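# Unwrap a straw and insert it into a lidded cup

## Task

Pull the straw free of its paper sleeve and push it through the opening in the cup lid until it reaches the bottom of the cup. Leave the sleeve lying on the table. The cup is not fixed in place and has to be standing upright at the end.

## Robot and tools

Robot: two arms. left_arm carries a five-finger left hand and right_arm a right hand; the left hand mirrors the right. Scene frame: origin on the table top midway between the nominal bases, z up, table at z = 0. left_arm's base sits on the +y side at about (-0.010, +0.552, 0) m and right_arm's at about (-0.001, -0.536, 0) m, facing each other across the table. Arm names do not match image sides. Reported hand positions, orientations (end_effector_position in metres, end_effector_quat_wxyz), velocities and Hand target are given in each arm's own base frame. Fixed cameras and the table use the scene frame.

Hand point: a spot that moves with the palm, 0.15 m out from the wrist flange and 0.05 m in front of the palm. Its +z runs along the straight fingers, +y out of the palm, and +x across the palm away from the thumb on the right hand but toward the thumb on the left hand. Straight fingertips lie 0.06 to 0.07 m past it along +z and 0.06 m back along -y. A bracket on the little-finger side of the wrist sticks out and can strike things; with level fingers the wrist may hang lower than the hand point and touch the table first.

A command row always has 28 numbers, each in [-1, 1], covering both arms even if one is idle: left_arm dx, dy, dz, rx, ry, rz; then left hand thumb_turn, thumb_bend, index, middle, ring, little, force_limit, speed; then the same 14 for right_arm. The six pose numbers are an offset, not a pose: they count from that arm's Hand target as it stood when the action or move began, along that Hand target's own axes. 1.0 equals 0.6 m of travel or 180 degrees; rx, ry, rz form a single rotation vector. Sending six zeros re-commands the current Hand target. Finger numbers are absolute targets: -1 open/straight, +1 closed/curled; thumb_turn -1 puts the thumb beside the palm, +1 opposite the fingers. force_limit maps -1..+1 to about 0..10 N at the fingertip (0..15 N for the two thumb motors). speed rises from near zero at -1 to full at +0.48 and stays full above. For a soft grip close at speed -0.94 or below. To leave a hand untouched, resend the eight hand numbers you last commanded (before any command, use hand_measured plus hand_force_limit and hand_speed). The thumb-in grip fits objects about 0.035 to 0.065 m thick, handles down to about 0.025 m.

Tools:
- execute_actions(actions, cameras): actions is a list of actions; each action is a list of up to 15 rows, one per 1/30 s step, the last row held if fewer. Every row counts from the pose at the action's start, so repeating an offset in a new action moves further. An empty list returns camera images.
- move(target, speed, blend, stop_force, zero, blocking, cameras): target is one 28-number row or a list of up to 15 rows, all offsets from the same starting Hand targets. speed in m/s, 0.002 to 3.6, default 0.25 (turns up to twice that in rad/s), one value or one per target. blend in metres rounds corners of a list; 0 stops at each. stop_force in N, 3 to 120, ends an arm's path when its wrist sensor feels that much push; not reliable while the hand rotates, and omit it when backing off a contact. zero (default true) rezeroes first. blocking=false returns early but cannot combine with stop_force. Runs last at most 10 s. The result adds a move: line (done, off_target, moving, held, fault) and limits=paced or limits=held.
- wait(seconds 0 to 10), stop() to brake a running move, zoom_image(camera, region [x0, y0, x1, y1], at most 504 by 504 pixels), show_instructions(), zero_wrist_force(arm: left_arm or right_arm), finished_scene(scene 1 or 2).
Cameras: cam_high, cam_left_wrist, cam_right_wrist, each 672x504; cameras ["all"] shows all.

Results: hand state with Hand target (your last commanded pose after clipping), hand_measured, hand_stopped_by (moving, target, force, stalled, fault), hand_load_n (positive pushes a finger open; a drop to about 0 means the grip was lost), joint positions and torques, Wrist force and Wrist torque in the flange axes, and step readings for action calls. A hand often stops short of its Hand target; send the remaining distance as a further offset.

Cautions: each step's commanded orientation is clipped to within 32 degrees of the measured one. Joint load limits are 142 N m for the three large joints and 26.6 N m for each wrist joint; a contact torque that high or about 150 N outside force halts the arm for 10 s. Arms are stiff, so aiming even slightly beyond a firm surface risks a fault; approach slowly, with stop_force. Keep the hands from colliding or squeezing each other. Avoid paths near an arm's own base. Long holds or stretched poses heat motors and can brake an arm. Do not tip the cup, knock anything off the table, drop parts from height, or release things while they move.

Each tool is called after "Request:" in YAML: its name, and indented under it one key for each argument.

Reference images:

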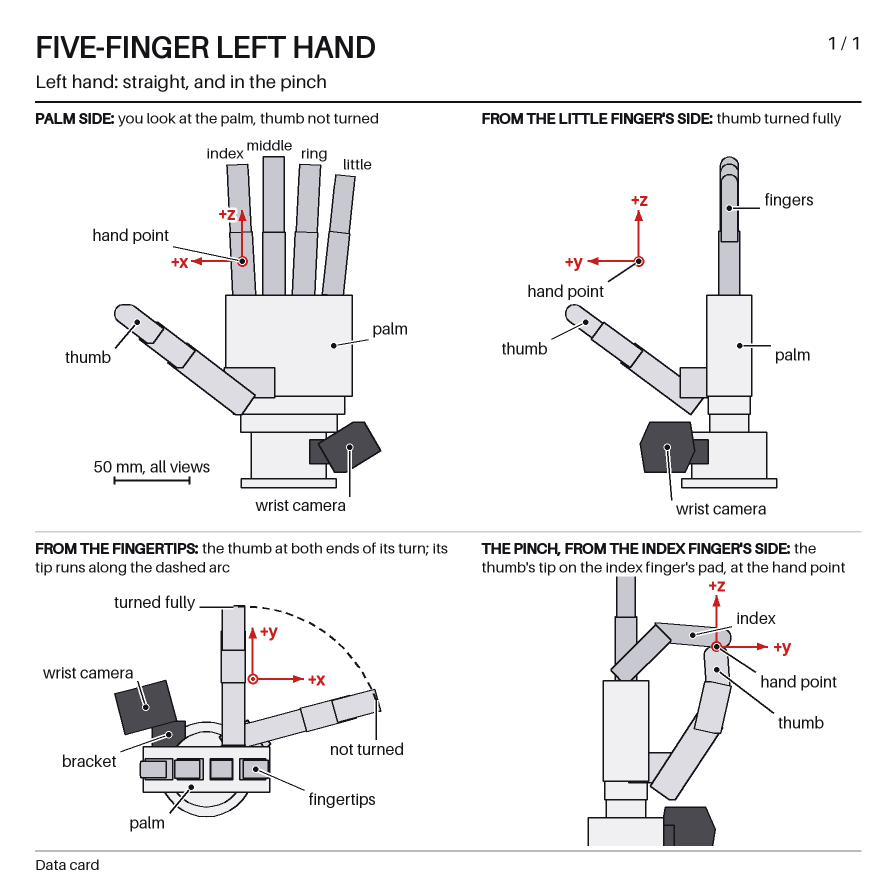

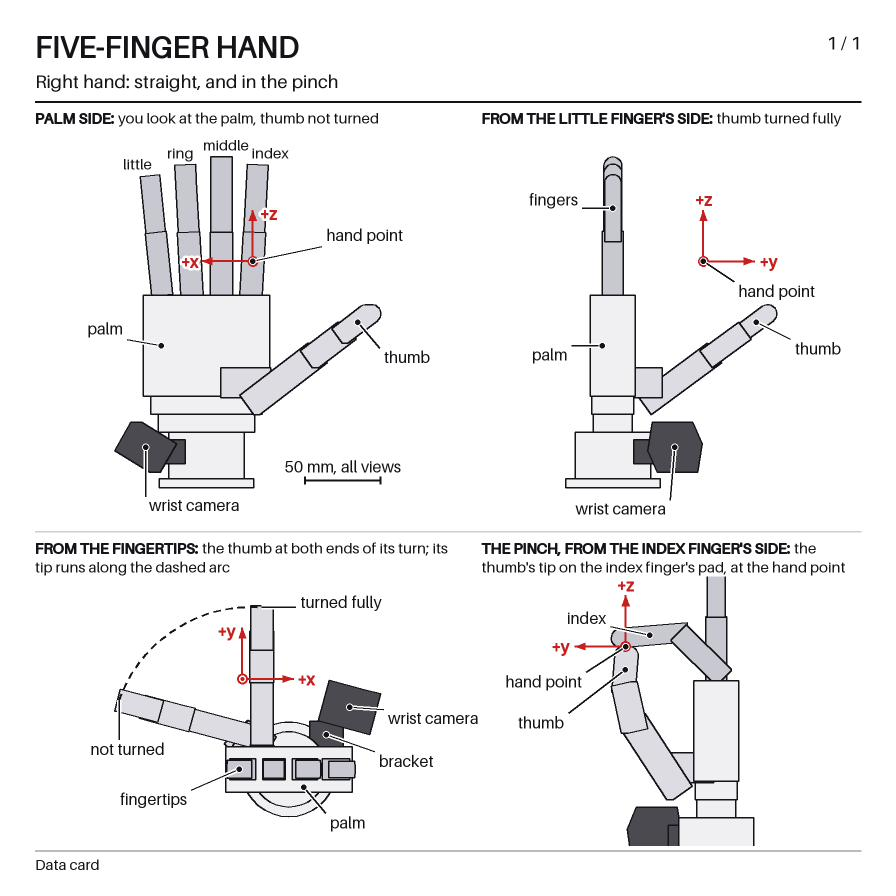

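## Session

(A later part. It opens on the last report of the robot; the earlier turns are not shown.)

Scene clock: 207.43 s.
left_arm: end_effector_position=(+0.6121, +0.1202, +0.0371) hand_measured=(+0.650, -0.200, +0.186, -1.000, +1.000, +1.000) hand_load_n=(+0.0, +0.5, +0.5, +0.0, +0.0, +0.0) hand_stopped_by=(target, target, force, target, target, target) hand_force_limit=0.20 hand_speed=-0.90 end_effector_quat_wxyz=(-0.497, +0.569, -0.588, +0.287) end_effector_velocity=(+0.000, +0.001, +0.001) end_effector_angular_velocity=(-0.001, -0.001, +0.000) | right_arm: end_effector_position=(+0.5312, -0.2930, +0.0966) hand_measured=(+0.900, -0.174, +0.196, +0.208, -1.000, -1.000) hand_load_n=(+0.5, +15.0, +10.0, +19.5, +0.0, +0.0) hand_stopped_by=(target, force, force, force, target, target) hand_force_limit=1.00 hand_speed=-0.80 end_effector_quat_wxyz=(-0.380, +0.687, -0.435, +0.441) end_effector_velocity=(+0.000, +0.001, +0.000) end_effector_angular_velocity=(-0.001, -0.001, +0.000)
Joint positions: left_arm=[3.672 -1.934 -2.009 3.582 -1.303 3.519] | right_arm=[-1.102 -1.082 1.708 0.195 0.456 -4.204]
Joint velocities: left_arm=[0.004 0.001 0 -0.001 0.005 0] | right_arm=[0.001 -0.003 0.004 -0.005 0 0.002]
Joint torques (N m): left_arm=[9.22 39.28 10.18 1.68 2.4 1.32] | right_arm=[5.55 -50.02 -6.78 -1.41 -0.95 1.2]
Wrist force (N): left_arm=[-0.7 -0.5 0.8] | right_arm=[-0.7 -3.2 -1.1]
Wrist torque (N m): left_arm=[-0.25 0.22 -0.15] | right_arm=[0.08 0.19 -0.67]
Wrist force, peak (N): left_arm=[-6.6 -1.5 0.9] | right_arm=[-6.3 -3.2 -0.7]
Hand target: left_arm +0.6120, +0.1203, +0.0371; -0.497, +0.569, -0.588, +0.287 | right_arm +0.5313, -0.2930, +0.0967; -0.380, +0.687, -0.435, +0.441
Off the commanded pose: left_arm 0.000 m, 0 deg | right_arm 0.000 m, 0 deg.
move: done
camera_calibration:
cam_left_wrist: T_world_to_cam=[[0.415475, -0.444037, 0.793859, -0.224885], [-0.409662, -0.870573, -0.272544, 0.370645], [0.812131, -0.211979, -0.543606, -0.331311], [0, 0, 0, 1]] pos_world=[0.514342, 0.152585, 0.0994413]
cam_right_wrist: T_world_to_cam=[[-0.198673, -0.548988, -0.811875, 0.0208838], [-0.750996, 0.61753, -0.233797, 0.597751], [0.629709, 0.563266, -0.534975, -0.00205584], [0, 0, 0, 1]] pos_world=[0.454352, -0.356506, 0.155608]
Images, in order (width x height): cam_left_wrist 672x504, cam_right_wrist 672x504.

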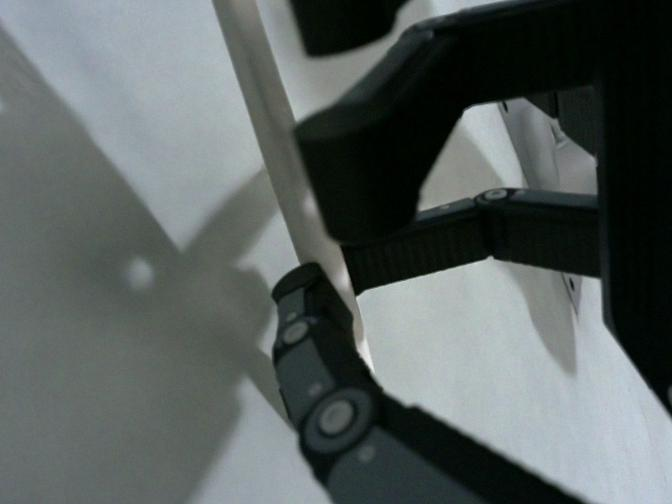

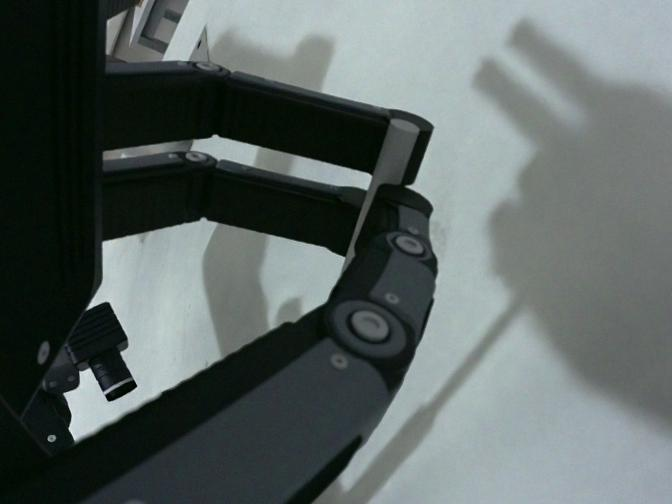

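Request:
execute_actions:
  actions:
    - [[0,0,0,0,0,0,0.65,-0.2,0.47,-1,1,1,0.4,-0.9,0,0,0,0,0,0,0.9,-0.15,0.48,0.48,-1,-1,1,-0.8]]

Request:
move:
  target: [0.031,-0.0083,-0.0015,0,0,0,0.65,-0.2,0.47,-1,1,1,0.4,-0.9,0.0894,-0.02,-0.0075,0,0,0,0.9,-0.15,0.48,0.48,-1,-1,1,-0.8]
  speed: 0.05
  cameras: ["all"]

Scene clock: 208.33 s.
left_arm: end_effector_position=(+0.6120, +0.1203, +0.0371) hand_measured=(+0.650, -0.202, +0.276, -1.000, +1.000, +1.000) hand_load_n=(-1.5, +4.0, +8.0, +0.0, +0.0, +0.0) hand_stopped_by=(target, target, force, target, target, target) hand_force_limit=0.40 hand_speed=-0.90 end_effector_quat_wxyz=(-0.497, +0.569, -0.588, +0.287) | right_arm: end_effector_position=(+0.5313, -0.2930, +0.0967) hand_measured=(+0.900, -0.174, +0.196, +0.208, -1.000, -1.000) hand_load_n=(+1.0, +14.5, +10.5, +19.0, -0.5, +0.0) hand_stopped_by=(target, force, force, force, target, target) hand_force_limit=1.00 hand_speed=-0.80 end_effector_quat_wxyz=(-0.380, +0.687, -0.435, +0.441)
Joint positions: left_arm=[3.672 -1.934 -2.009 3.582 -1.303 3.519] | right_arm=[-1.102 -1.083 1.708 0.195 0.456 -4.204]
Joint torques (N m): left_arm=[8.36 28.18 20.49 -1.69 2.33 1.53] | right_arm=[8.11 -49.86 -13.6 -1.19 1.94 1.24]
Wrist force (N): left_arm=[-1.0 -0.4 0.8] | right_arm=[-1.2 -3.3 -0.8]
Wrist torque (N m): left_arm=[-0.23 0.22 -0.15] | right_arm=[0.07 0.23 -0.65]
Wrist force, peak (N): left_arm=[-1.2 -0.4 1.1] | right_arm=[-1.2 -3.3 -0.8]
Hand target: left_arm +0.6120, +0.1203, +0.0371; -0.497, +0.569, -0.588, +0.287 | right_arm +0.5313, -0.2930, +0.0967; -0.380, +0.687, -0.435, +0.441
Off the commanded pose: left_arm 0.000 m, 0 deg | right_arm 0.000 m, 0 deg.
Step readings (end_effector_position of left_arm | right_arm):
0: (+0.6121, +0.1202, +0.0371) | (+0.5312, -0.2930, +0.0967)
1: (+0.6121, +0.1202, +0.0371) | (+0.5313, -0.2930, +0.0967)
2: (+0.6121, +0.1202, +0.0371) | (+0.5313, -0.2930, +0.0967)
4: (+0.6121, +0.1202, +0.0371) | (+0.5313, -0.2929, +0.0967)
8: (+0.6120, +0.1203, +0.0371) | (+0.5313, -0.2930, +0.0967)
15: (+0.6120, +0.1203, +0.0371) | (+0.5313, -0.2930, +0.0967)

Scene clock: 209.77 s.
left_arm: end_effector_position=(+0.6158, +0.1013, +0.0371) hand_measured=(+0.650, -0.202, +0.276, -1.000, +1.000, +1.000) hand_load_n=(-1.5, +4.5, +8.0, +0.0, +0.0, +0.0) hand_stopped_by=(target, target, force, target, target, target) hand_force_limit=0.40 hand_speed=-0.90 end_effector_quat_wxyz=(-0.497, +0.569, -0.588, +0.287) | right_arm: end_effector_position=(+0.5426, -0.3397, +0.1237) hand_measured=(+0.900, -0.174, +0.196, +0.208, -1.000, -1.000) hand_load_n=(+0.0, +14.5, +10.0, +19.0, +0.0, +0.0) hand_stopped_by=(target, force, force, force, target, target) hand_force_limit=1.00 hand_speed=-0.80 end_effector_quat_wxyz=(-0.380, +0.687, -0.435, +0.441)
Joint positions: left_arm=[3.625 -1.934 -2.009 3.585 -1.347 3.502] | right_arm=[-1.124 -1.022 1.534 0.342 0.441 -4.242]
Joint torques (N m): left_arm=[7.44 26.02 22.42 2.67 2.3 0.94] | right_arm=[6.69 -52.95 -8.75 -0.96 -0.95 1.39]
Wrist force (N): left_arm=[-1.0 -0.5 1.0] | right_arm=[-1.2 -3.1 -1.1]
Wrist torque (N m): left_arm=[-0.27 0.24 -0.17] | right_arm=[0.08 0.24 -0.72]
Wrist force, peak (N): left_arm=[-1.6 -0.6 1.1] | right_arm=[-1.9 -3.1 -1.0]
Hand target: left_arm +0.6158, +0.1014, +0.0371; -0.497, +0.569, -0.588, +0.287 | right_arm +0.5427, -0.3396, +0.1238; -0.380, +0.687, -0.435, +0.441
Off the commanded pose: left_arm 0.000 m, 0 deg | right_arm 0.000 m, 0 deg.
move: done
camera_calibration:
cam_left_wrist: T_world_to_cam=[[0.415475, -0.444037, 0.793859, -0.234901], [-0.409662, -0.870573, -0.272544, 0.355661], [0.812131, -0.211979, -0.543606, -0.338425], [0, 0, 0, 1]] pos_world=[0.518142, 0.133585, 0.0994413]
cam_right_wrist: T_world_to_cam=[[-0.198647, -0.54907, -0.811826, 0.0195135], [-0.750974, 0.61752, -0.233896, 0.641429], [0.629744, 0.563198, -0.535005, 0.0314734], [0, 0, 0, 1]] pos_world=[0.465752, -0.403106, 0.182708]

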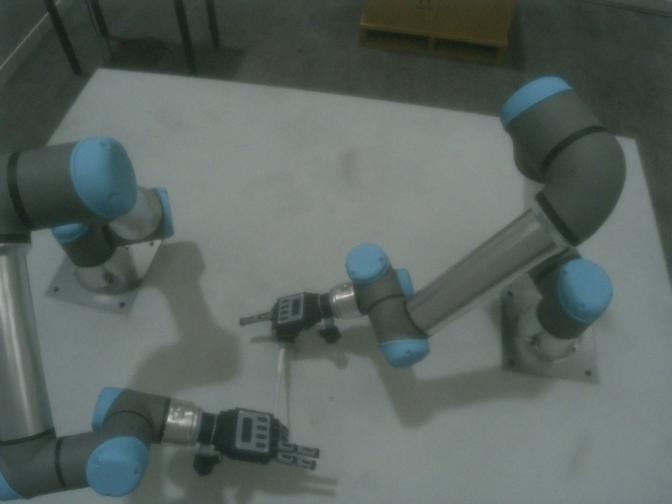

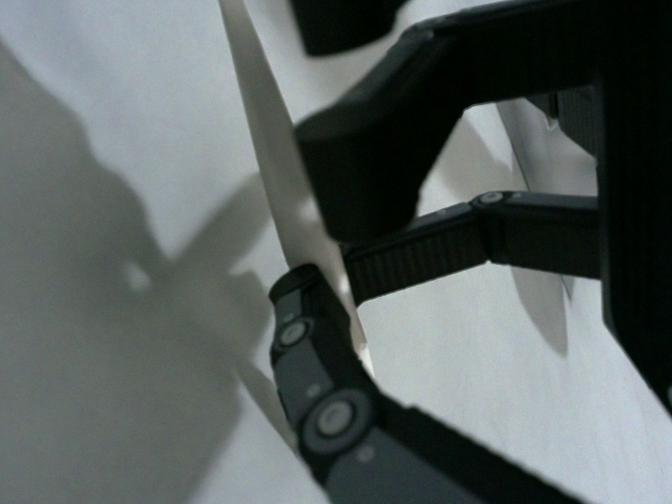

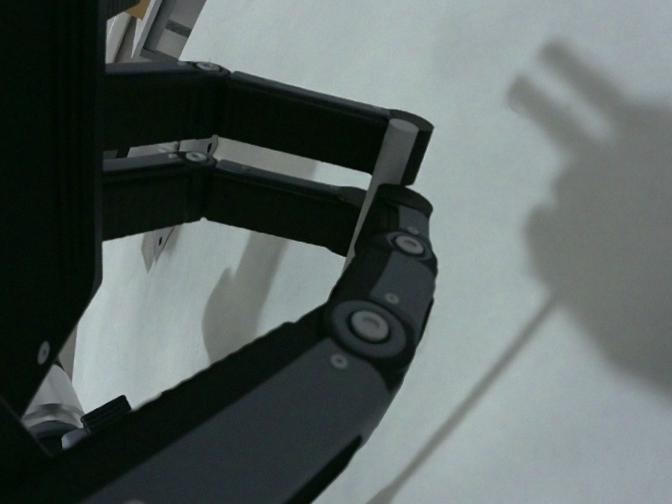

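Request:
move:
  target: [0,0,0,0,0,0,0.65,-0.2,0.47,-1,1,1,0.4,-0.9,0.2,-0.01,-0.004,0,0,0,0.9,-0.15,0.48,0.48,-1,-1,1,-0.8]
  speed: 0.1
  cameras: ["all"]

Scene clock: 211.67 s.
left_arm: end_effector_position=(+0.6158, +0.1014, +0.0371) hand_measured=(+0.650, -0.202, +0.276, -1.000, +1.000, +1.000) hand_load_n=(-1.5, +4.5, +8.0, +0.0, +0.0, +0.0) hand_stopped_by=(target, target, force, target, target, target) hand_force_limit=0.40 hand_speed=-0.90 end_effector_quat_wxyz=(-0.497, +0.569, -0.588, +0.287) | right_arm: end_effector_position=(+0.5698, -0.4499, +0.1631) hand_measured=(+0.900, -0.174, +0.196, +0.208, -1.000, -1.000) hand_load_n=(+0.5, +14.0, +10.0, +19.0, +0.0, +0.0) hand_stopped_by=(target, force, force, force, target, target) hand_force_limit=1.00 hand_speed=-0.80 end_effector_quat_wxyz=(-0.380, +0.687, -0.435, +0.441)
Joint positions: left_arm=[3.625 -1.934 -2.009 3.585 -1.347 3.502] | right_arm=[-1.163 -0.803 1.064 0.659 0.416 -4.314]
Joint torques (N m): left_arm=[7.75 21.03 21.51 -1.2 2.22 0.98] | right_arm=[10.59 -56.86 -22.57 0.38 -0.13 1.41]
Wrist force (N): left_arm=[-0.8 -0.3 0.9] | right_arm=[-1.3 -2.9 -1.3]
Wrist torque (N m): left_arm=[-0.24 0.21 -0.16] | right_arm=[0.12 0.24 -0.71]
Wrist force, peak (N): left_arm=[-1.4 -0.8 1.0] | right_arm=[-1.3 -3.4 -1.3]
Hand target: left_arm +0.6158, +0.1014, +0.0371; -0.497, +0.569, -0.588, +0.287 | right_arm +0.5699, -0.4499, +0.1632; -0.380, +0.687, -0.435, +0.441
Off the commanded pose: left_arm 0.000 m, 0 deg | right_arm 0.000 m, 0 deg.
move: done
camera_calibration:
cam_left_wrist: T_world_to_cam=[[0.415522, -0.44409, 0.793804, -0.234868], [-0.409701, -0.870548, -0.272564, 0.355767], [0.812088, -0.211967, -0.543676, -0.338376], [0, 0, 0, 1]] pos_world=[0.518142, 0.133685, 0.0994416]
cam_right_wrist: T_world_to_cam=[[-0.198647, -0.54907, -0.811826, -0.0036597], [-0.750974, 0.61752, -0.233896, 0.739183], [0.629744, 0.563198, -0.535005, 0.0975443], [0, 0, 0, 1]] pos_world=[0.492952, -0.513406, 0.222108]

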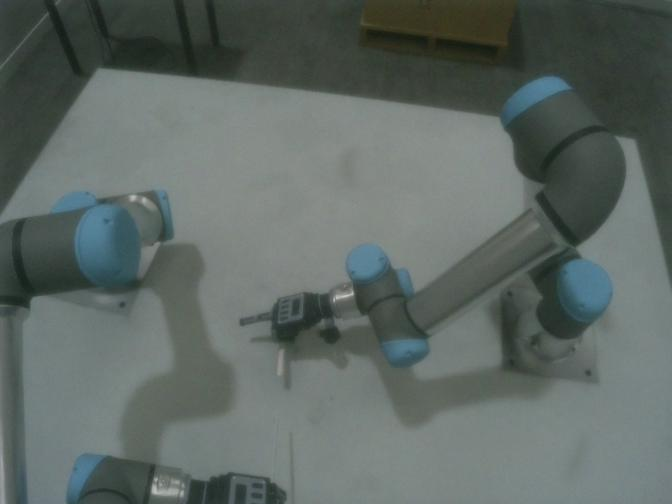

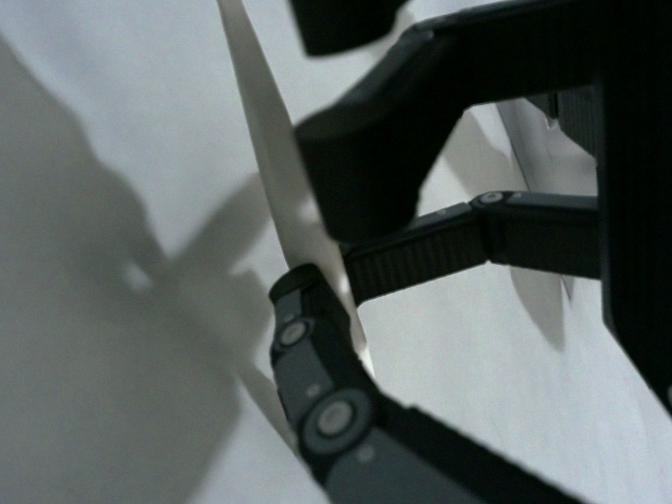

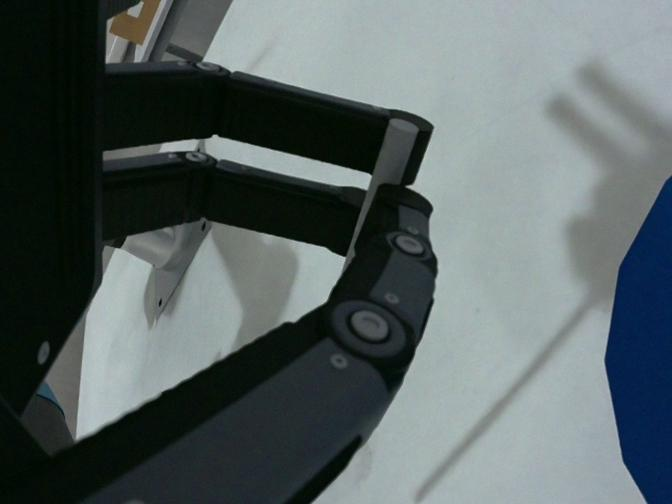

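Request:
move:
  target:
    - [0,0,0,0,0,0,0.65,-0.2,0.47,-1,1,1,0.4,-0.9,-0.071,-0.22,-0.107,0,0,0,0.9,-0.15,0.48,0.48,-1,-1,1,-0.8]
    - [0,0,0,0,0,0,0.65,-0.2,0.47,-1,1,1,0.4,-0.9,-0.142,-0.437,-0.213,-0.1334,0.2327,-0.3447,0.9,-0.15,0.48,0.48,-1,-1,1,-0.8]
  speed: 0.3
  blend: 0.05

Request:
move:
  target: [-0.009,0.0291,0.0113,0,0,0,0.65,-0.2,0.47,-1,1,1,0.4,-0.9,0,0,0,0,0,0,0.9,-0.15,0.48,0.48,-1,-1,1,-0.8]
  speed: 0.03
  stop_force: 3
  cameras: ["all"]

Scene clock: 216.00 s.
left_arm: end_effector_position=(+0.6158, +0.1014, +0.0371) hand_measured=(+0.650, -0.202, +0.276, -1.000, +1.000, +1.000) hand_load_n=(-1.5, +4.5, +8.0, +0.0, +0.0, +0.0) hand_stopped_by=(target, target, force, target, target, target) hand_force_limit=0.40 hand_speed=-0.90 end_effector_quat_wxyz=(-0.497, +0.569, -0.588, +0.287) | right_arm: end_effector_position=(+0.4991, -0.3006, +0.4183) hand_measured=(+0.900, -0.174, +0.196, +0.208, -1.000, -1.000) hand_load_n=(+0.5, +14.0, +10.0, +19.5, +0.0, +0.0) hand_stopped_by=(target, force, force, force, target, target) hand_force_limit=1.00 hand_speed=-0.80 end_effector_quat_wxyz=(+0.206, +0.674, -0.207, +0.679) end_effector_velocity=(+0.000, +0.000, +0.000) end_effector_angular_velocity=(-0.004, +0.003, +0.000)
Joint positions: left_arm=[3.625 -1.934 -2.009 3.585 -1.347 3.502] | right_arm=[-0.728 -1.748 1.834 -0.093 1.436 -4.709]
Joint velocities: left_arm=[within noise] | right_arm=[0 0 0 0 0 -0.005]
Joint torques (N m): left_arm=[7.58 21.39 19.51 -1.3 2.08 0.84] | right_arm=[-0.28 -3.16 -18.56 -3.44 2.12 -1.15]
Wrist force (N): left_arm=[-0.7 -0.4 0.9] | right_arm=[1.5 -0.8 -0.2]
Wrist torque (N m): left_arm=[-0.25 0.19 -0.16] | right_arm=[0.13 -0.19 -0.37]
Wrist force, peak (N): left_arm=[-1.2 -0.4 1.2] | right_arm=[-1.5 -4.1 -1.3]
Hand target: left_arm +0.6158, +0.1014, +0.0371; -0.497, +0.569, -0.588, +0.287 | right_arm +0.4991, -0.3007, +0.4183; +0.206, +0.673, -0.207, +0.679
Off the commanded pose: left_arm 0.000 m, 0 deg | right_arm 0.000 m, 0 deg.
move: done

Scene clock: 217.73 s.
left_arm: end_effector_position=(+0.6145, +0.1113, +0.0204) hand_measured=(+0.650, -0.202, +0.276, -1.000, +1.000, +1.000) hand_load_n=(-1.0, +4.5, +7.5, +0.0, +0.0, +0.0) hand_stopped_by=(target, target, force, target, target, target) hand_force_limit=0.40 hand_speed=-0.90 end_effector_quat_wxyz=(-0.497, +0.569, -0.588, +0.287) | right_arm: end_effector_position=(+0.4991, -0.3007, +0.4183) hand_measured=(+0.900, -0.174, +0.196, +0.208, -1.000, -1.000) hand_load_n=(+0.5, +14.5, +10.0, +19.0, +0.0, -0.5) hand_stopped_by=(target, force, force, force, target, target) hand_force_limit=1.00 hand_speed=-0.80 end_effector_quat_wxyz=(+0.206, +0.673, -0.207, +0.679)
Joint positions: left_arm=[3.649 -1.967 -2.019 3.627 -1.324 3.51] | right_arm=[-0.728 -1.748 1.835 -0.094 1.436 -4.709]
Joint torques (N m): left_arm=[-10.96 43.09 21.47 -1.79 -2.36 -0.71] | right_arm=[4.28 -2.86 -12.92 -4.03 2.61 -0.95]
Wrist force (N): left_arm=[-1.3 -1.2 0.4] | right_arm=[1.9 -0.8 -0.2]
Wrist torque (N m): left_arm=[-0.26 0.23 -0.27] | right_arm=[0.13 -0.23 -0.35]
Wrist force, peak (N): left_arm=[-0.9 -1.5 0.7] | right_arm=[1.8 -1.0 -0.3]
Hand target: left_arm +0.6145, +0.1113, +0.0204; -0.497, +0.569, -0.588, +0.287 | right_arm +0.4991, -0.3007, +0.4183; +0.206, +0.673, -0.207, +0.679
Off the commanded pose: left_arm 0.000 m, 0 deg | right_arm 0.000 m, 0 deg.
move: done
camera_calibration:
cam_left_wrist: T_world_to_cam=[[0.415522, -0.44409, 0.793804, -0.216675], [-0.409701, -0.870548, -0.272564, 0.359301], [0.812088, -0.211967, -0.543676, -0.344301], [0, 0, 0, 1]] pos_world=[0.516842, 0.143585, 0.0827416]
cam_right_wrist: T_world_to_cam=[[-0.544331, -0.803942, 0.239543, -0.0725022], [-0.55741, 0.133237, -0.819477, 0.656353], [0.626896, -0.57959, -0.52065, -0.153674], [0, 0, 0, 1]] pos_world=[0.42273, -0.234806, 0.475223]

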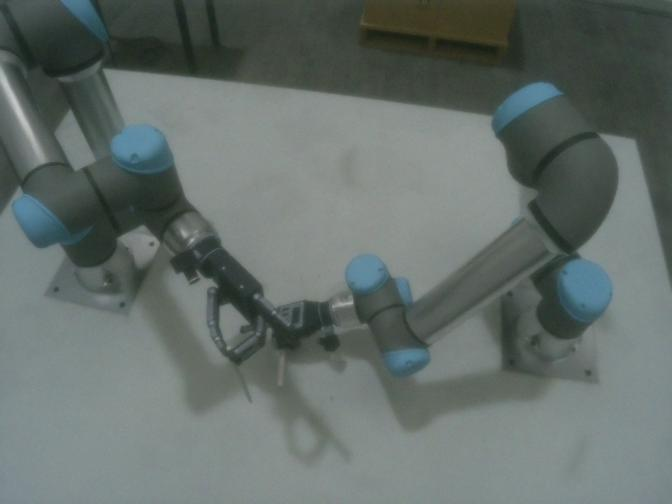

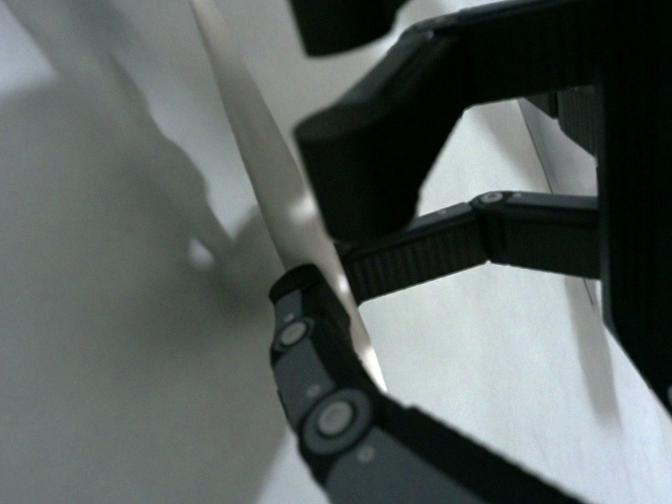

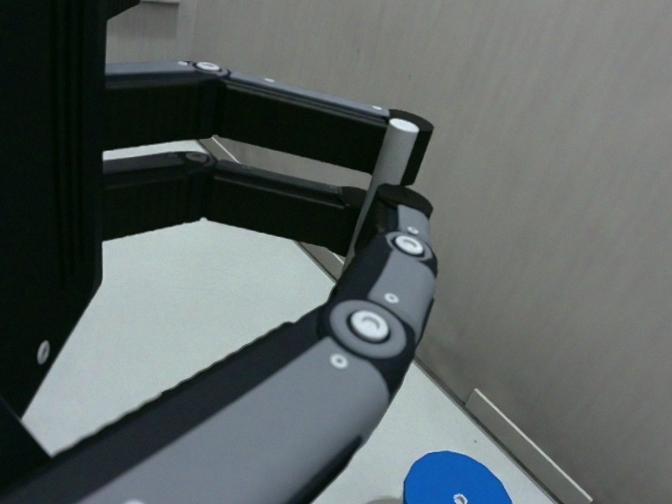

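Request:
execute_actions:
  actions:
    - [[0,0,0,0,0,0,0.65,-0.35,-0.1,-1,1,1,0.4,-0.6,0,0,0,0,0,0,0.9,-0.15,0.48,0.48,-1,-1,1,-0.8]]

Request:
move:
  target:
    - [-0.0516,-0.1806,-0.0678,0,0,0,0.65,-0.35,-0.1,-1,1,1,0.4,-0.6,0,0,0,0,0,0,0.9,-0.15,0.48,0.48,-1,-1,1,-0.8]
  speed: 0.15
  cameras: ["all"]

Scene clock: 219.20 s.
left_arm: end_effector_position=(+0.6145, +0.1113, +0.0204) hand_measured=(+0.650, -0.350, -0.100, -1.000, +1.000, +1.000) hand_load_n=(+0.0, +0.0, +0.0, +0.0, +0.0, +0.0) hand_stopped_by=(target, target, target, target, target, target) hand_force_limit=0.40 hand_speed=-0.60 end_effector_quat_wxyz=(-0.497, +0.569, -0.588, +0.287) | right_arm: end_effector_position=(+0.4991, -0.3007, +0.4183) hand_measured=(+0.900, -0.174, +0.196, +0.208, -1.000, -1.000) hand_load_n=(+0.5, +14.0, +10.0, +19.5, +0.0, +0.0) hand_stopped_by=(target, force, force, force, target, target) hand_force_limit=1.00 hand_speed=-0.80 end_effector_quat_wxyz=(+0.206, +0.673, -0.207, +0.679)
Joint positions: left_arm=[3.649 -1.967 -2.019 3.627 -1.324 3.51] | right_arm=[-0.728 -1.748 1.835 -0.094 1.436 -4.709]
Joint torques (N m): left_arm=[-10.35 43.28 21.06 -1.6 -2.23 -0.74] | right_arm=[5.28 -2.78 -13.34 -3.79 2.79 -0.99]
Wrist force (N): left_arm=[-1.0 -0.3 0.7] | right_arm=[1.7 -0.9 -0.4]
Wrist torque (N m): left_arm=[-0.22 0.23 -0.26] | right_arm=[0.13 -0.21 -0.36]
Wrist force, peak (N): left_arm=[-1.7 -1.0 0.6] | right_arm=[1.7 -1.1 -0.3]
Hand target: left_arm +0.6145, +0.1113, +0.0204; -0.497, +0.569, -0.588, +0.287 | right_arm +0.4991, -0.3007, +0.4183; +0.206, +0.673, -0.207, +0.679
Off the commanded pose: left_arm 0.000 m, 0 deg | right_arm 0.000 m, 0 deg.
Step readings (end_effector_position of left_arm | right_arm):
0: (+0.6145, +0.1113, +0.0204) | (+0.4991, -0.3007, +0.4183)
1: (+0.6145, +0.1113, +0.0204) | (+0.4991, -0.3007, +0.4183)
2: (+0.6145, +0.1113, +0.0204) | (+0.4991, -0.3007, +0.4183)
4: (+0.6145, +0.1113, +0.0204) | (+0.4991, -0.3007, +0.4183)
8: (+0.6145, +0.1113, +0.0204) | (+0.4991, -0.3007, +0.4183)
15: (+0.6145, +0.1113, +0.0204) | (+0.4991, -0.3007, +0.4183)

Scene clock: 220.47 s.
left_arm: end_effector_position=(+0.6147, +0.1115, +0.1401) hand_measured=(+0.650, -0.350, -0.100, -1.000, +1.000, +1.000) hand_load_n=(+0.0, +0.0, +0.0, +0.0, +0.0, +0.0) hand_stopped_by=(target, target, target, target, target, target) hand_force_limit=0.40 hand_speed=-0.60 end_effector_quat_wxyz=(-0.497, +0.569, -0.588, +0.287) | right_arm: end_effector_position=(+0.4991, -0.3007, +0.4183) hand_measured=(+0.900, -0.174, +0.196, +0.208, -1.000, -1.000) hand_load_n=(+0.0, +14.0, +10.0, +19.5, +0.0, +0.0) hand_stopped_by=(target, force, force, force, target, target) hand_force_limit=1.00 hand_speed=-0.80 end_effector_quat_wxyz=(+0.206, +0.673, -0.207, +0.679)
Joint positions: left_arm=[3.649 -1.774 -1.896 3.31 -1.324 3.51] | right_arm=[-0.728 -1.748 1.835 -0.094 1.436 -4.709]
Joint torques (N m): left_arm=[7.89 33.15 20.96 -1.4 2.4 1.23] | right_arm=[4.59 -3.45 -13.13 -3.82 2.71 -0.93]
Wrist force (N): left_arm=[-0.8 -0.4 0.7] | right_arm=[1.7 -0.9 -0.2]
Wrist torque (N m): left_arm=[-0.26 0.20 -0.24] | right_arm=[0.12 -0.22 -0.36]
Wrist force, peak (N): left_arm=[-1.4 -2.0 0.1] | right_arm=[1.8 -0.9 -0.3]
Hand target: left_arm +0.6146, +0.1115, +0.1402; -0.497, +0.569, -0.588, +0.287 | right_arm +0.4991, -0.3007, +0.4183; +0.206, +0.673, -0.207, +0.679
Off the commanded pose: left_arm 0.000 m, 0 deg | right_arm 0.000 m, 0 deg.
move: done
camera_calibration:
cam_left_wrist: T_world_to_cam=[[0.415442, -0.444106, 0.793838, -0.311609], [-0.409695, -0.870537, -0.272607, 0.392146], [0.812132, -0.211979, -0.543606, -0.279297], [0, 0, 0, 1]] pos_world=[0.516942, 0.143785, 0.202441]
cam_right_wrist: T_world_to_cam=[[-0.544331, -0.803942, 0.239543, -0.0725022], [-0.55741, 0.133237, -0.819477, 0.656353], [0.626896, -0.57959, -0.52065, -0.153674], [0, 0, 0, 1]] pos_world=[0.42273, -0.234806, 0.475223]

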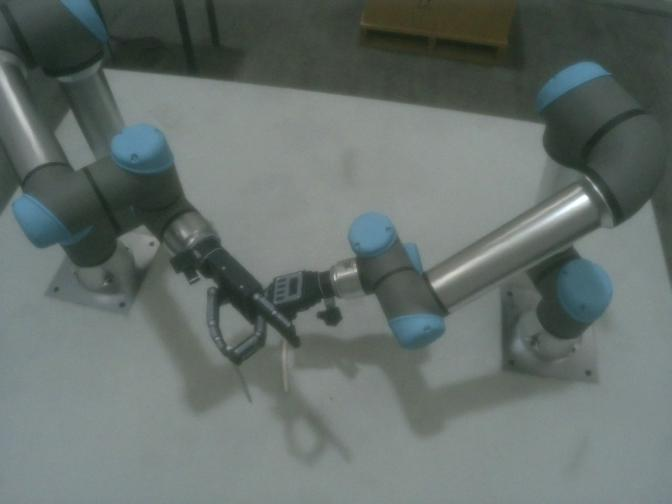

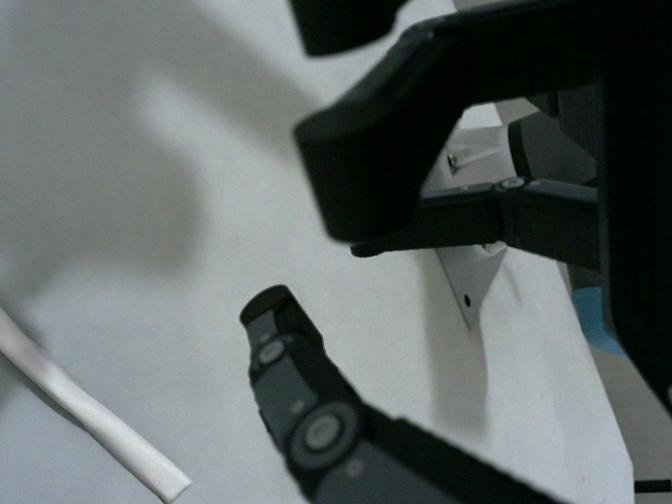

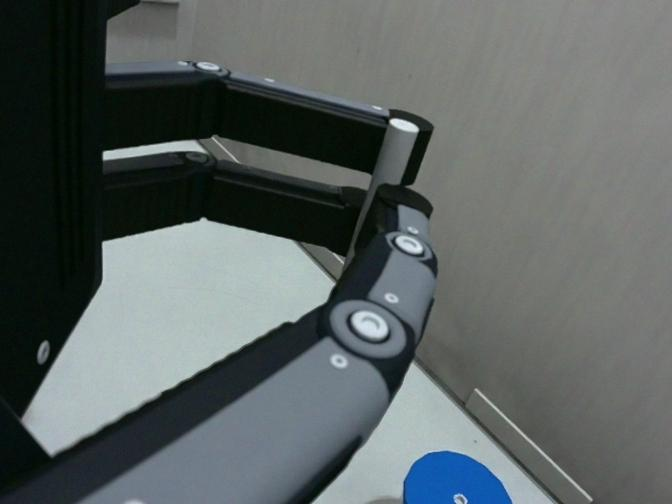

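Request:
move:
  target:
    - [-0.2088,0.0768,-0.2902,0,0,0,-1,-1,-1,-1,-1,-1,0.4,0,0,0,0,0,0,0,0.9,-0.15,0.48,0.48,-1,-1,1,-0.8]
    - [-0.6812,0.1128,-0.2833,-0.0255,-0.1763,-0.1505,-1,-1,-1,-1,-1,-1,0.4,0,0,0,0,0,0,0,0.9,-0.15,0.48,0.48,-1,-1,1,-0.8]
  speed: 0.35
  blend: 0.05
  cameras: ["all"]

Scene clock: 222.97 s.
left_arm: end_effector_position=(+0.3754, +0.4758, +0.2421) hand_measured=(-1.000, -1.000, -1.000, -1.000, -1.000, -1.000) hand_load_n=(+0.0, +0.0, +0.0, +0.0, +0.0, +0.0) hand_stopped_by=(target, target, target, target, target, target) hand_force_limit=0.40 hand_speed=0.00 end_effector_quat_wxyz=(-0.534, +0.765, -0.295, +0.206) | right_arm: end_effector_position=(+0.4991, -0.3007, +0.4183) hand_measured=(+0.900, -0.174, +0.196, +0.208, -1.000, -1.000) hand_load_n=(+0.5, +14.0, +10.0, +19.0, +0.0, +0.0) hand_stopped_by=(target, force, force, force, target, target) hand_force_limit=1.00 hand_speed=-0.80 end_effector_quat_wxyz=(+0.206, +0.673, -0.207, +0.679)
Joint positions: left_arm=[4.501 -1.656 -1.769 3.024 -1.082 3.337] | right_arm=[-0.728 -1.748 1.835 -0.094 1.436 -4.709]
Joint torques (N m): left_arm=[-5.93 18.83 28.78 2.97 -1.84 -1.1] | right_arm=[4.44 -3.44 -13.37 -3.89 2.76 -0.83]
Wrist force (N): left_arm=[-0.5 -0.2 0.8] | right_arm=[1.6 -0.9 -0.3]
Wrist torque (N m): left_arm=[-0.29 0.05 -0.15] | right_arm=[0.13 -0.20 -0.36]
Wrist force, peak (N): left_arm=[-2.3 -1.1 1.5] | right_arm=[1.9 -0.9 -0.3]
Hand target: left_arm +0.3754, +0.4760, +0.2422; -0.535, +0.765, -0.294, +0.206 | right_arm +0.4991, -0.3007, +0.4183; +0.206, +0.673, -0.207, +0.679
Off the commanded pose: left_arm 0.000 m, 0 deg | right_arm 0.000 m, 0 deg.
move: done
camera_calibration:
cam_left_wrist: T_world_to_cam=[[0.432847, 0.0627276, 0.899282, -0.404621], [0.268307, -0.961331, -0.0620873, 0.37683], [0.860613, 0.268158, -0.43294, -0.225817], [0, 0, 0, 1]] pos_world=[0.268374, 0.448194, 0.289499]
cam_right_wrist: T_world_to_cam=[[-0.544331, -0.803942, 0.239543, -0.0725022], [-0.55741, 0.133237, -0.819477, 0.656353], [0.626896, -0.57959, -0.52065, -0.153674], [0, 0, 0, 1]] pos_world=[0.42273, -0.234806, 0.475223]

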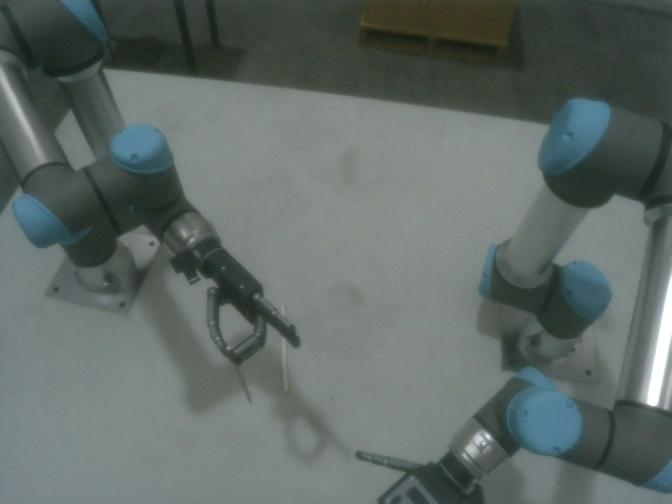

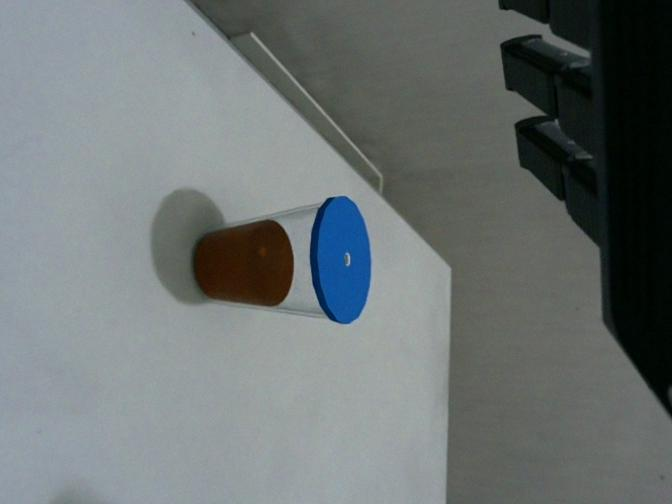

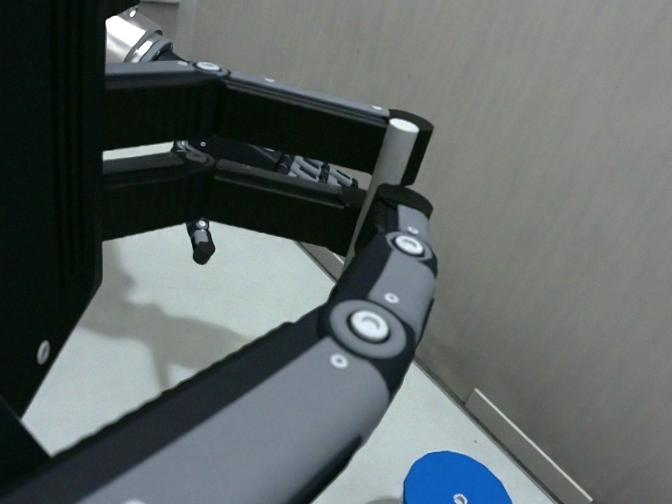

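Request:
move:
  target: [0,0,0,0,0,0,-1,-1,-1,-1,-1,-1,0.4,0,-0.08,0.29,0.2035,0,0,0,0.9,-0.15,0.48,0.48,-1,-1,1,-0.8]
  speed: 0.2
  cameras: ["cam_left_wrist"]

Request:
zoom_image:
  camera: "cam_left_wrist"
  region: [270, 120, 560, 340]

Scene clock: 224.87 s.
left_arm: end_effector_position=(+0.3754, +0.4760, +0.2422) hand_measured=(-1.000, -1.000, -1.000, -1.000, -1.000, -1.000) hand_load_n=(-0.5, +0.0, +0.0, -0.5, +0.0, +0.0) hand_stopped_by=(target, target, target, target, target, target) hand_force_limit=0.40 hand_speed=0.00 end_effector_quat_wxyz=(-0.535, +0.765, -0.294, +0.206) | right_arm: end_effector_position=(+0.5035, -0.5132, +0.3708) hand_measured=(+0.900, -0.174, +0.196, +0.208, -1.000, -1.000) hand_load_n=(+0.5, +14.0, +10.0, +19.5, +0.0, +0.0) hand_stopped_by=(target, force, force, force, target, target) hand_force_limit=1.00 hand_speed=-0.80 end_effector_quat_wxyz=(+0.206, +0.673, -0.207, +0.679)
Joint positions: left_arm=[4.501 -1.656 -1.768 3.024 -1.082 3.337] | right_arm=[-1.069 -1.434 1.65 -0.224 1.094 -4.706]
Joint torques (N m): left_arm=[-6.93 14.39 27.47 3 -2.19 -1.16] | right_arm=[-3.96 -17.03 -25.02 0.45 0.72 0.64]
Wrist force (N): left_arm=[-0.7 -0.2 0.6] | right_arm=[1.7 -0.7 -0.2]
Wrist torque (N m): left_arm=[-0.26 0.07 -0.16] | right_arm=[0.16 -0.22 -0.34]
Wrist force, peak (N): left_arm=[-0.8 -0.8 0.7] | right_arm=[2.3 -2.6 -1.3]
Hand target: left_arm +0.3754, +0.4760, +0.2422; -0.535, +0.765, -0.294, +0.206 | right_arm +0.5035, -0.5133, +0.3707; +0.206, +0.673, -0.207, +0.679
Off the commanded pose: left_arm 0.000 m, 0 deg | right_arm 0.000 m, 0 deg.
move: done
camera_calibration:
cam_left_wrist: T_world_to_cam=[[0.432856, 0.0627785, 0.899274, -0.404697], [0.268598, -0.961243, -0.0621823, 0.376868], [0.860517, 0.268459, -0.432942, -0.225824], [0, 0, 0, 1]] pos_world=[0.268275, 0.448293, 0.289599]
Images, in order (width x height): cam_left_wrist 672x504.

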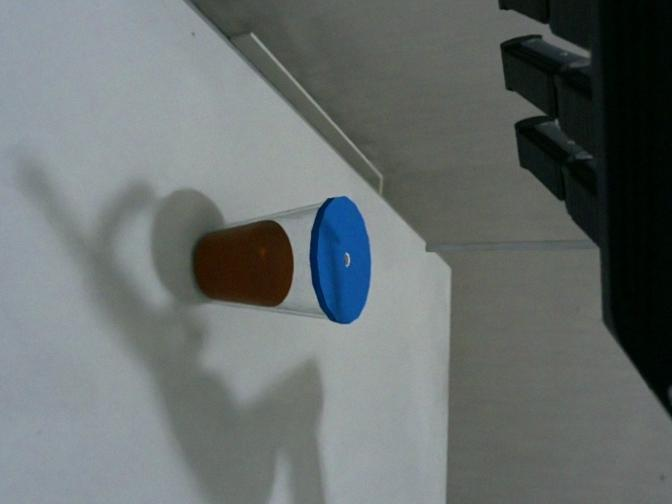

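Scaled by 1.738 from the camera's 672x504 image, which has a finer 960x720 frame.

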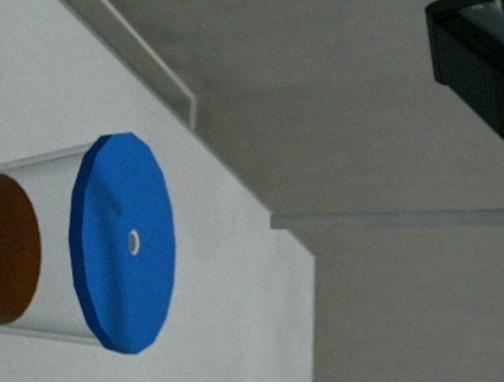

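Request:
move:
  target: [-0.1842,-0.0722,0.1982,0,0.2068,0.0752,-1,-1,-1,-1,-1,-1,0.4,0,0,0,0,0,0,0,0.9,-0.15,0.48,0.48,-1,-1,1,-0.8]
  speed: 0.3
  cameras: ["cam_left_wrist"]

Request:
zoom_image:
  camera: "cam_left_wrist"
  region: [270, 120, 560, 340]

Scene clock: 227.20 s.
left_arm: end_effector_position=(+0.3783, +0.6440, +0.2419) hand_measured=(-1.000, -1.000, -1.000, -1.000, -1.000, -1.000) hand_load_n=(+0.0, +0.0, -0.5, +0.0, +0.0, -0.5) hand_stopped_by=(target, target, target, target, target, target) hand_force_limit=0.40 hand_speed=0.00 end_effector_quat_wxyz=(-0.433, +0.620, -0.536, +0.375) end_effector_velocity=(-0.001, +0.000, +0.001) end_effector_angular_velocity=(-0.001, -0.001, +0.000) | right_arm: end_effector_position=(+0.5035, -0.5133, +0.3707) hand_measured=(+0.900, -0.174, +0.196, +0.208, -1.000, -1.000) hand_load_n=(+0.5, +14.5, +10.0, +19.5, +0.0, +0.0) hand_stopped_by=(target, force, force, force, target, target) hand_force_limit=1.00 hand_speed=-0.80 end_effector_quat_wxyz=(+0.206, +0.673, -0.207, +0.679)
Joint positions: left_arm=[4.669 -2.528 -0.556 1.986 -0.396 4.205] | right_arm=[-1.069 -1.434 1.65 -0.224 1.094 -4.706]
Joint velocities: left_arm=[0.002 -0.001 0.002 -0.005 0.001 0.003] | right_arm=[within noise]
Joint torques (N m): left_arm=[1.94 53.03 26.88 -4.36 3.35 1.06] | right_arm=[-7.19 -16.6 -27.26 -1.51 -1.91 -1.16]
Wrist force (N): left_arm=[-0.3 -0.8 1.4] | right_arm=[1.7 -0.9 -0.2]
Wrist torque (N m): left_arm=[-0.35 0.11 -0.03] | right_arm=[0.12 -0.21 -0.36]
Wrist force, peak (N): left_arm=[-1.8 -0.3 1.2] | right_arm=[2.0 -0.9 -0.2]
Hand target: left_arm +0.3783, +0.6440, +0.2419; -0.433, +0.620, -0.536, +0.375 | right_arm +0.5035, -0.5133, +0.3707; +0.206, +0.673, -0.207, +0.679
Off the commanded pose: left_arm 0.000 m, 0 deg | right_arm 0.000 m, 0 deg.
move: done
camera_calibration:
cam_left_wrist: T_world_to_cam=[[0.372673, -0.226675, 0.899852, -0.207266], [-0.405924, -0.91183, -0.0615797, 0.760789], [0.83447, -0.342322, -0.431828, 0.129307], [0, 0, 0, 1]] pos_world=[0.278162, 0.690992, 0.289196]
Images, in order (width x height): cam_left_wrist 672x504.

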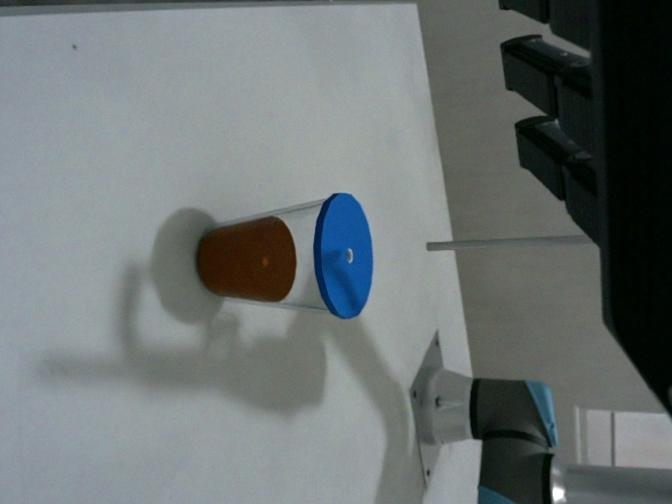

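Scaled by 1.738 from the camera's 672x504 image, which has a finer 960x720 frame.

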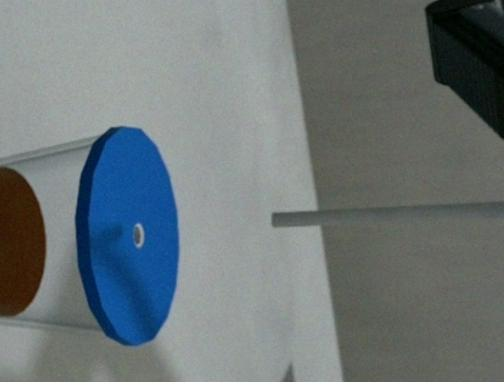

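Request:
move:
  target: [0,0,0,0,0,0,-1,-1,-1,-1,-1,-1,0.4,0,-0.04,0.0022,0.0027,0,-0.0144,0.0044,0.9,-0.15,0.48,0.48,-1,-1,1,-0.8]
  speed: 0.1
  cameras: ["cam_left_wrist"]

Request:
zoom_image:
  camera: "cam_left_wrist"
  region: [320, 180, 520, 320]

Request:
move:
  target: [0.1842,0.0722,-0.1982,0,-0.2068,-0.0752,-1,-1,-1,-1,-1,-1,0.4,0,0,0,0,0,0,0,0.9,-0.15,0.48,0.48,-1,-1,1,-0.8]
  speed: 0.3
  cameras: ["cam_left_wrist"]

Request:
zoom_image:
  camera: "cam_left_wrist"
  region: [320, 180, 520, 320]

Scene clock: 228.60 s.
left_arm: end_effector_position=(+0.3783, +0.6440, +0.2419) hand_measured=(-1.000, -1.000, -1.000, -1.000, -1.000, -1.000) hand_load_n=(+0.0, +0.0, +0.0, +0.0, +0.0, +0.0) hand_stopped_by=(target, target, target, target, target, target) hand_force_limit=0.40 hand_speed=0.00 end_effector_quat_wxyz=(-0.433, +0.620, -0.536, +0.375) | right_arm: end_effector_position=(+0.5043, -0.5153, +0.3463) hand_measured=(+0.900, -0.174, +0.196, +0.208, -1.000, -1.000) hand_load_n=(+0.5, +14.5, +10.0, +19.5, +0.0, +0.0) hand_stopped_by=(target, force, force, force, target, target) hand_force_limit=1.00 hand_speed=-0.80 end_effector_quat_wxyz=(+0.197, +0.687, -0.216, +0.665) end_effector_velocity=(+0.000, +0.000, +0.004) end_effector_angular_velocity=(-0.009, -0.003, +0.000)
Joint positions: left_arm=[4.669 -2.528 -0.556 1.986 -0.396 4.205] | right_arm=[-1.069 -1.406 1.65 -0.2 1.094 -4.716]
Joint velocities: left_arm=[within noise] | right_arm=[0 -0.005 0 -0.004 0 -0.001]
Joint torques (N m): left_arm=[7.15 67.38 9.77 0.78 3.12 -0.63] | right_arm=[-8.33 -41.96 -27.09 -3.57 -1.29 1.1]
Wrist force (N): left_arm=[-0.9 -0.7 1.3] | right_arm=[1.6 -0.9 -0.4]
Wrist torque (N m): left_arm=[-0.33 0.20 -0.06] | right_arm=[0.14 -0.18 -0.26]
Wrist force, peak (N): left_arm=[-0.8 -0.8 1.2] | right_arm=[2.2 -0.9 -0.2]
Hand target: left_arm +0.3783, +0.6440, +0.2419; -0.433, +0.620, -0.536, +0.375 | right_arm +0.5043, -0.5153, +0.3467; +0.197, +0.687, -0.216, +0.665
Off the commanded pose: left_arm 0.000 m, 0 deg | right_arm 0.000 m, 0 deg.
move: done
camera_calibration:
cam_left_wrist: T_world_to_cam=[[0.372689, -0.226446, 0.899903, -0.207407], [-0.405837, -0.911881, -0.0613855, 0.760703], [0.834505, -0.342337, -0.431748, 0.129368], [0, 0, 0, 1]] pos_world=[0.278062, 0.690992, 0.289196]
Images, in order (width x height): cam_left_wrist 672x504.

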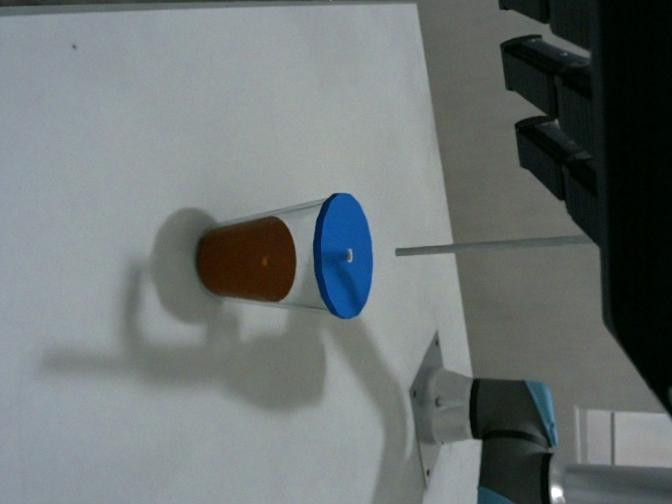

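Scaled by 2.520 from the camera's 672x504 image, which has a finer 960x720 frame.

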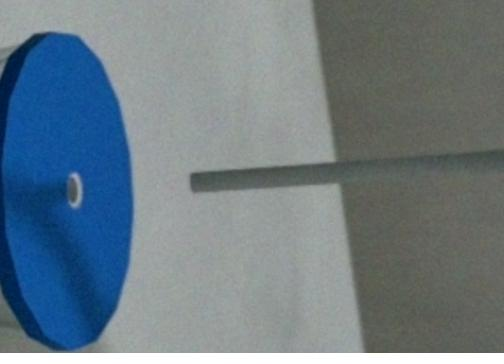

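Scene clock: 230.27 s.
left_arm: end_effector_position=(+0.2689, +0.5164, +0.2422) hand_measured=(-1.000, -1.000, -1.000, -1.000, -1.000, -1.000) hand_load_n=(+0.0, +0.0, +0.0, +0.0, +0.0, +0.0) hand_stopped_by=(target, target, target, target, target, target) hand_force_limit=0.40 hand_speed=0.00 end_effector_quat_wxyz=(-0.535, +0.765, -0.294, +0.206) | right_arm: end_effector_position=(+0.5043, -0.5153, +0.3467) hand_measured=(+0.900, -0.174, +0.196, +0.208, -1.000, -1.000) hand_load_n=(+0.5, +14.5, +10.0, +19.5, +0.0, +0.0) hand_stopped_by=(target, force, force, force, target, target) hand_force_limit=1.00 hand_speed=-0.80 end_effector_quat_wxyz=(+0.197, +0.687, -0.216, +0.665)
Joint positions: left_arm=[4.795 -1.665 -1.769 2.942 -0.815 3.493] | right_arm=[-1.069 -1.407 1.65 -0.2 1.094 -4.715]
Joint torques (N m): left_arm=[-11.16 33.63 11.45 -0.75 -1.63 -0.58] | right_arm=[-8.03 -42.72 -26.78 -3.5 2.54 1.3]
Wrist force (N): left_arm=[-0.9 -0.4 0.6] | right_arm=[1.7 -0.8 -0.3]
Wrist torque (N m): left_arm=[-0.24 0.14 -0.19] | right_arm=[0.15 -0.19 -0.26]
Wrist force, peak (N): left_arm=[-1.6 -1.4 1.9] | right_arm=[1.9 -0.8 -0.4]
Hand target: left_arm +0.2689, +0.5164, +0.2422; -0.535, +0.765, -0.294, +0.206 | right_arm +0.5043, -0.5153, +0.3467; +0.197, +0.687, -0.216, +0.665
Off the commanded pose: left_arm 0.000 m, 0 deg | right_arm 0.000 m, 0 deg.
move: done
camera_calibration:
cam_left_wrist: T_world_to_cam=[[0.432776, 0.0626576, 0.899321, -0.361125], [0.268375, -0.961306, -0.0621728, 0.444443], [0.860627, 0.268262, -0.432846, -0.145087], [0, 0, 0, 1]] pos_world=[0.161874, 0.488794, 0.289599]
Images, in order (width x height): cam_left_wrist 672x504.

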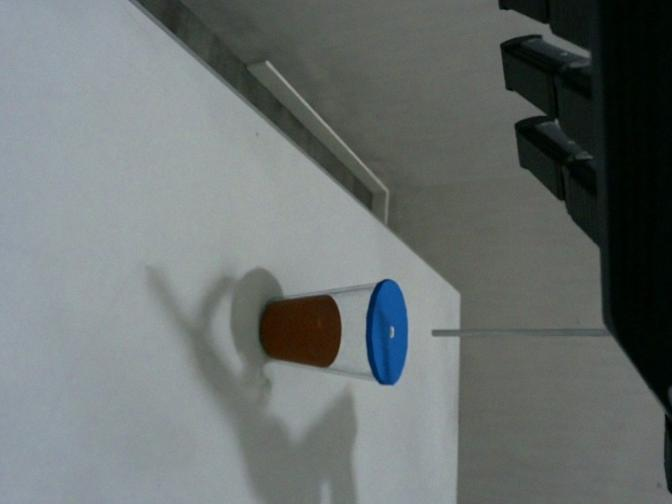

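Scaled by 2.520 from the camera's 672x504 image, which has a finer 960x720 frame.

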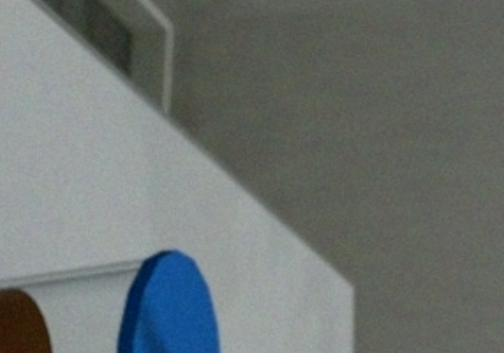

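Request:
zoom_image:
  camera: "cam_left_wrist"
  region: [360, 260, 610, 400]

Scaled by 2.016 from the camera's 672x504 image, which has a finer 960x720 frame.

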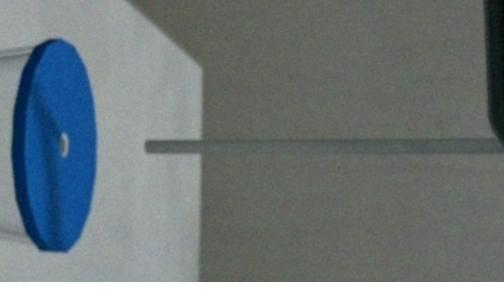

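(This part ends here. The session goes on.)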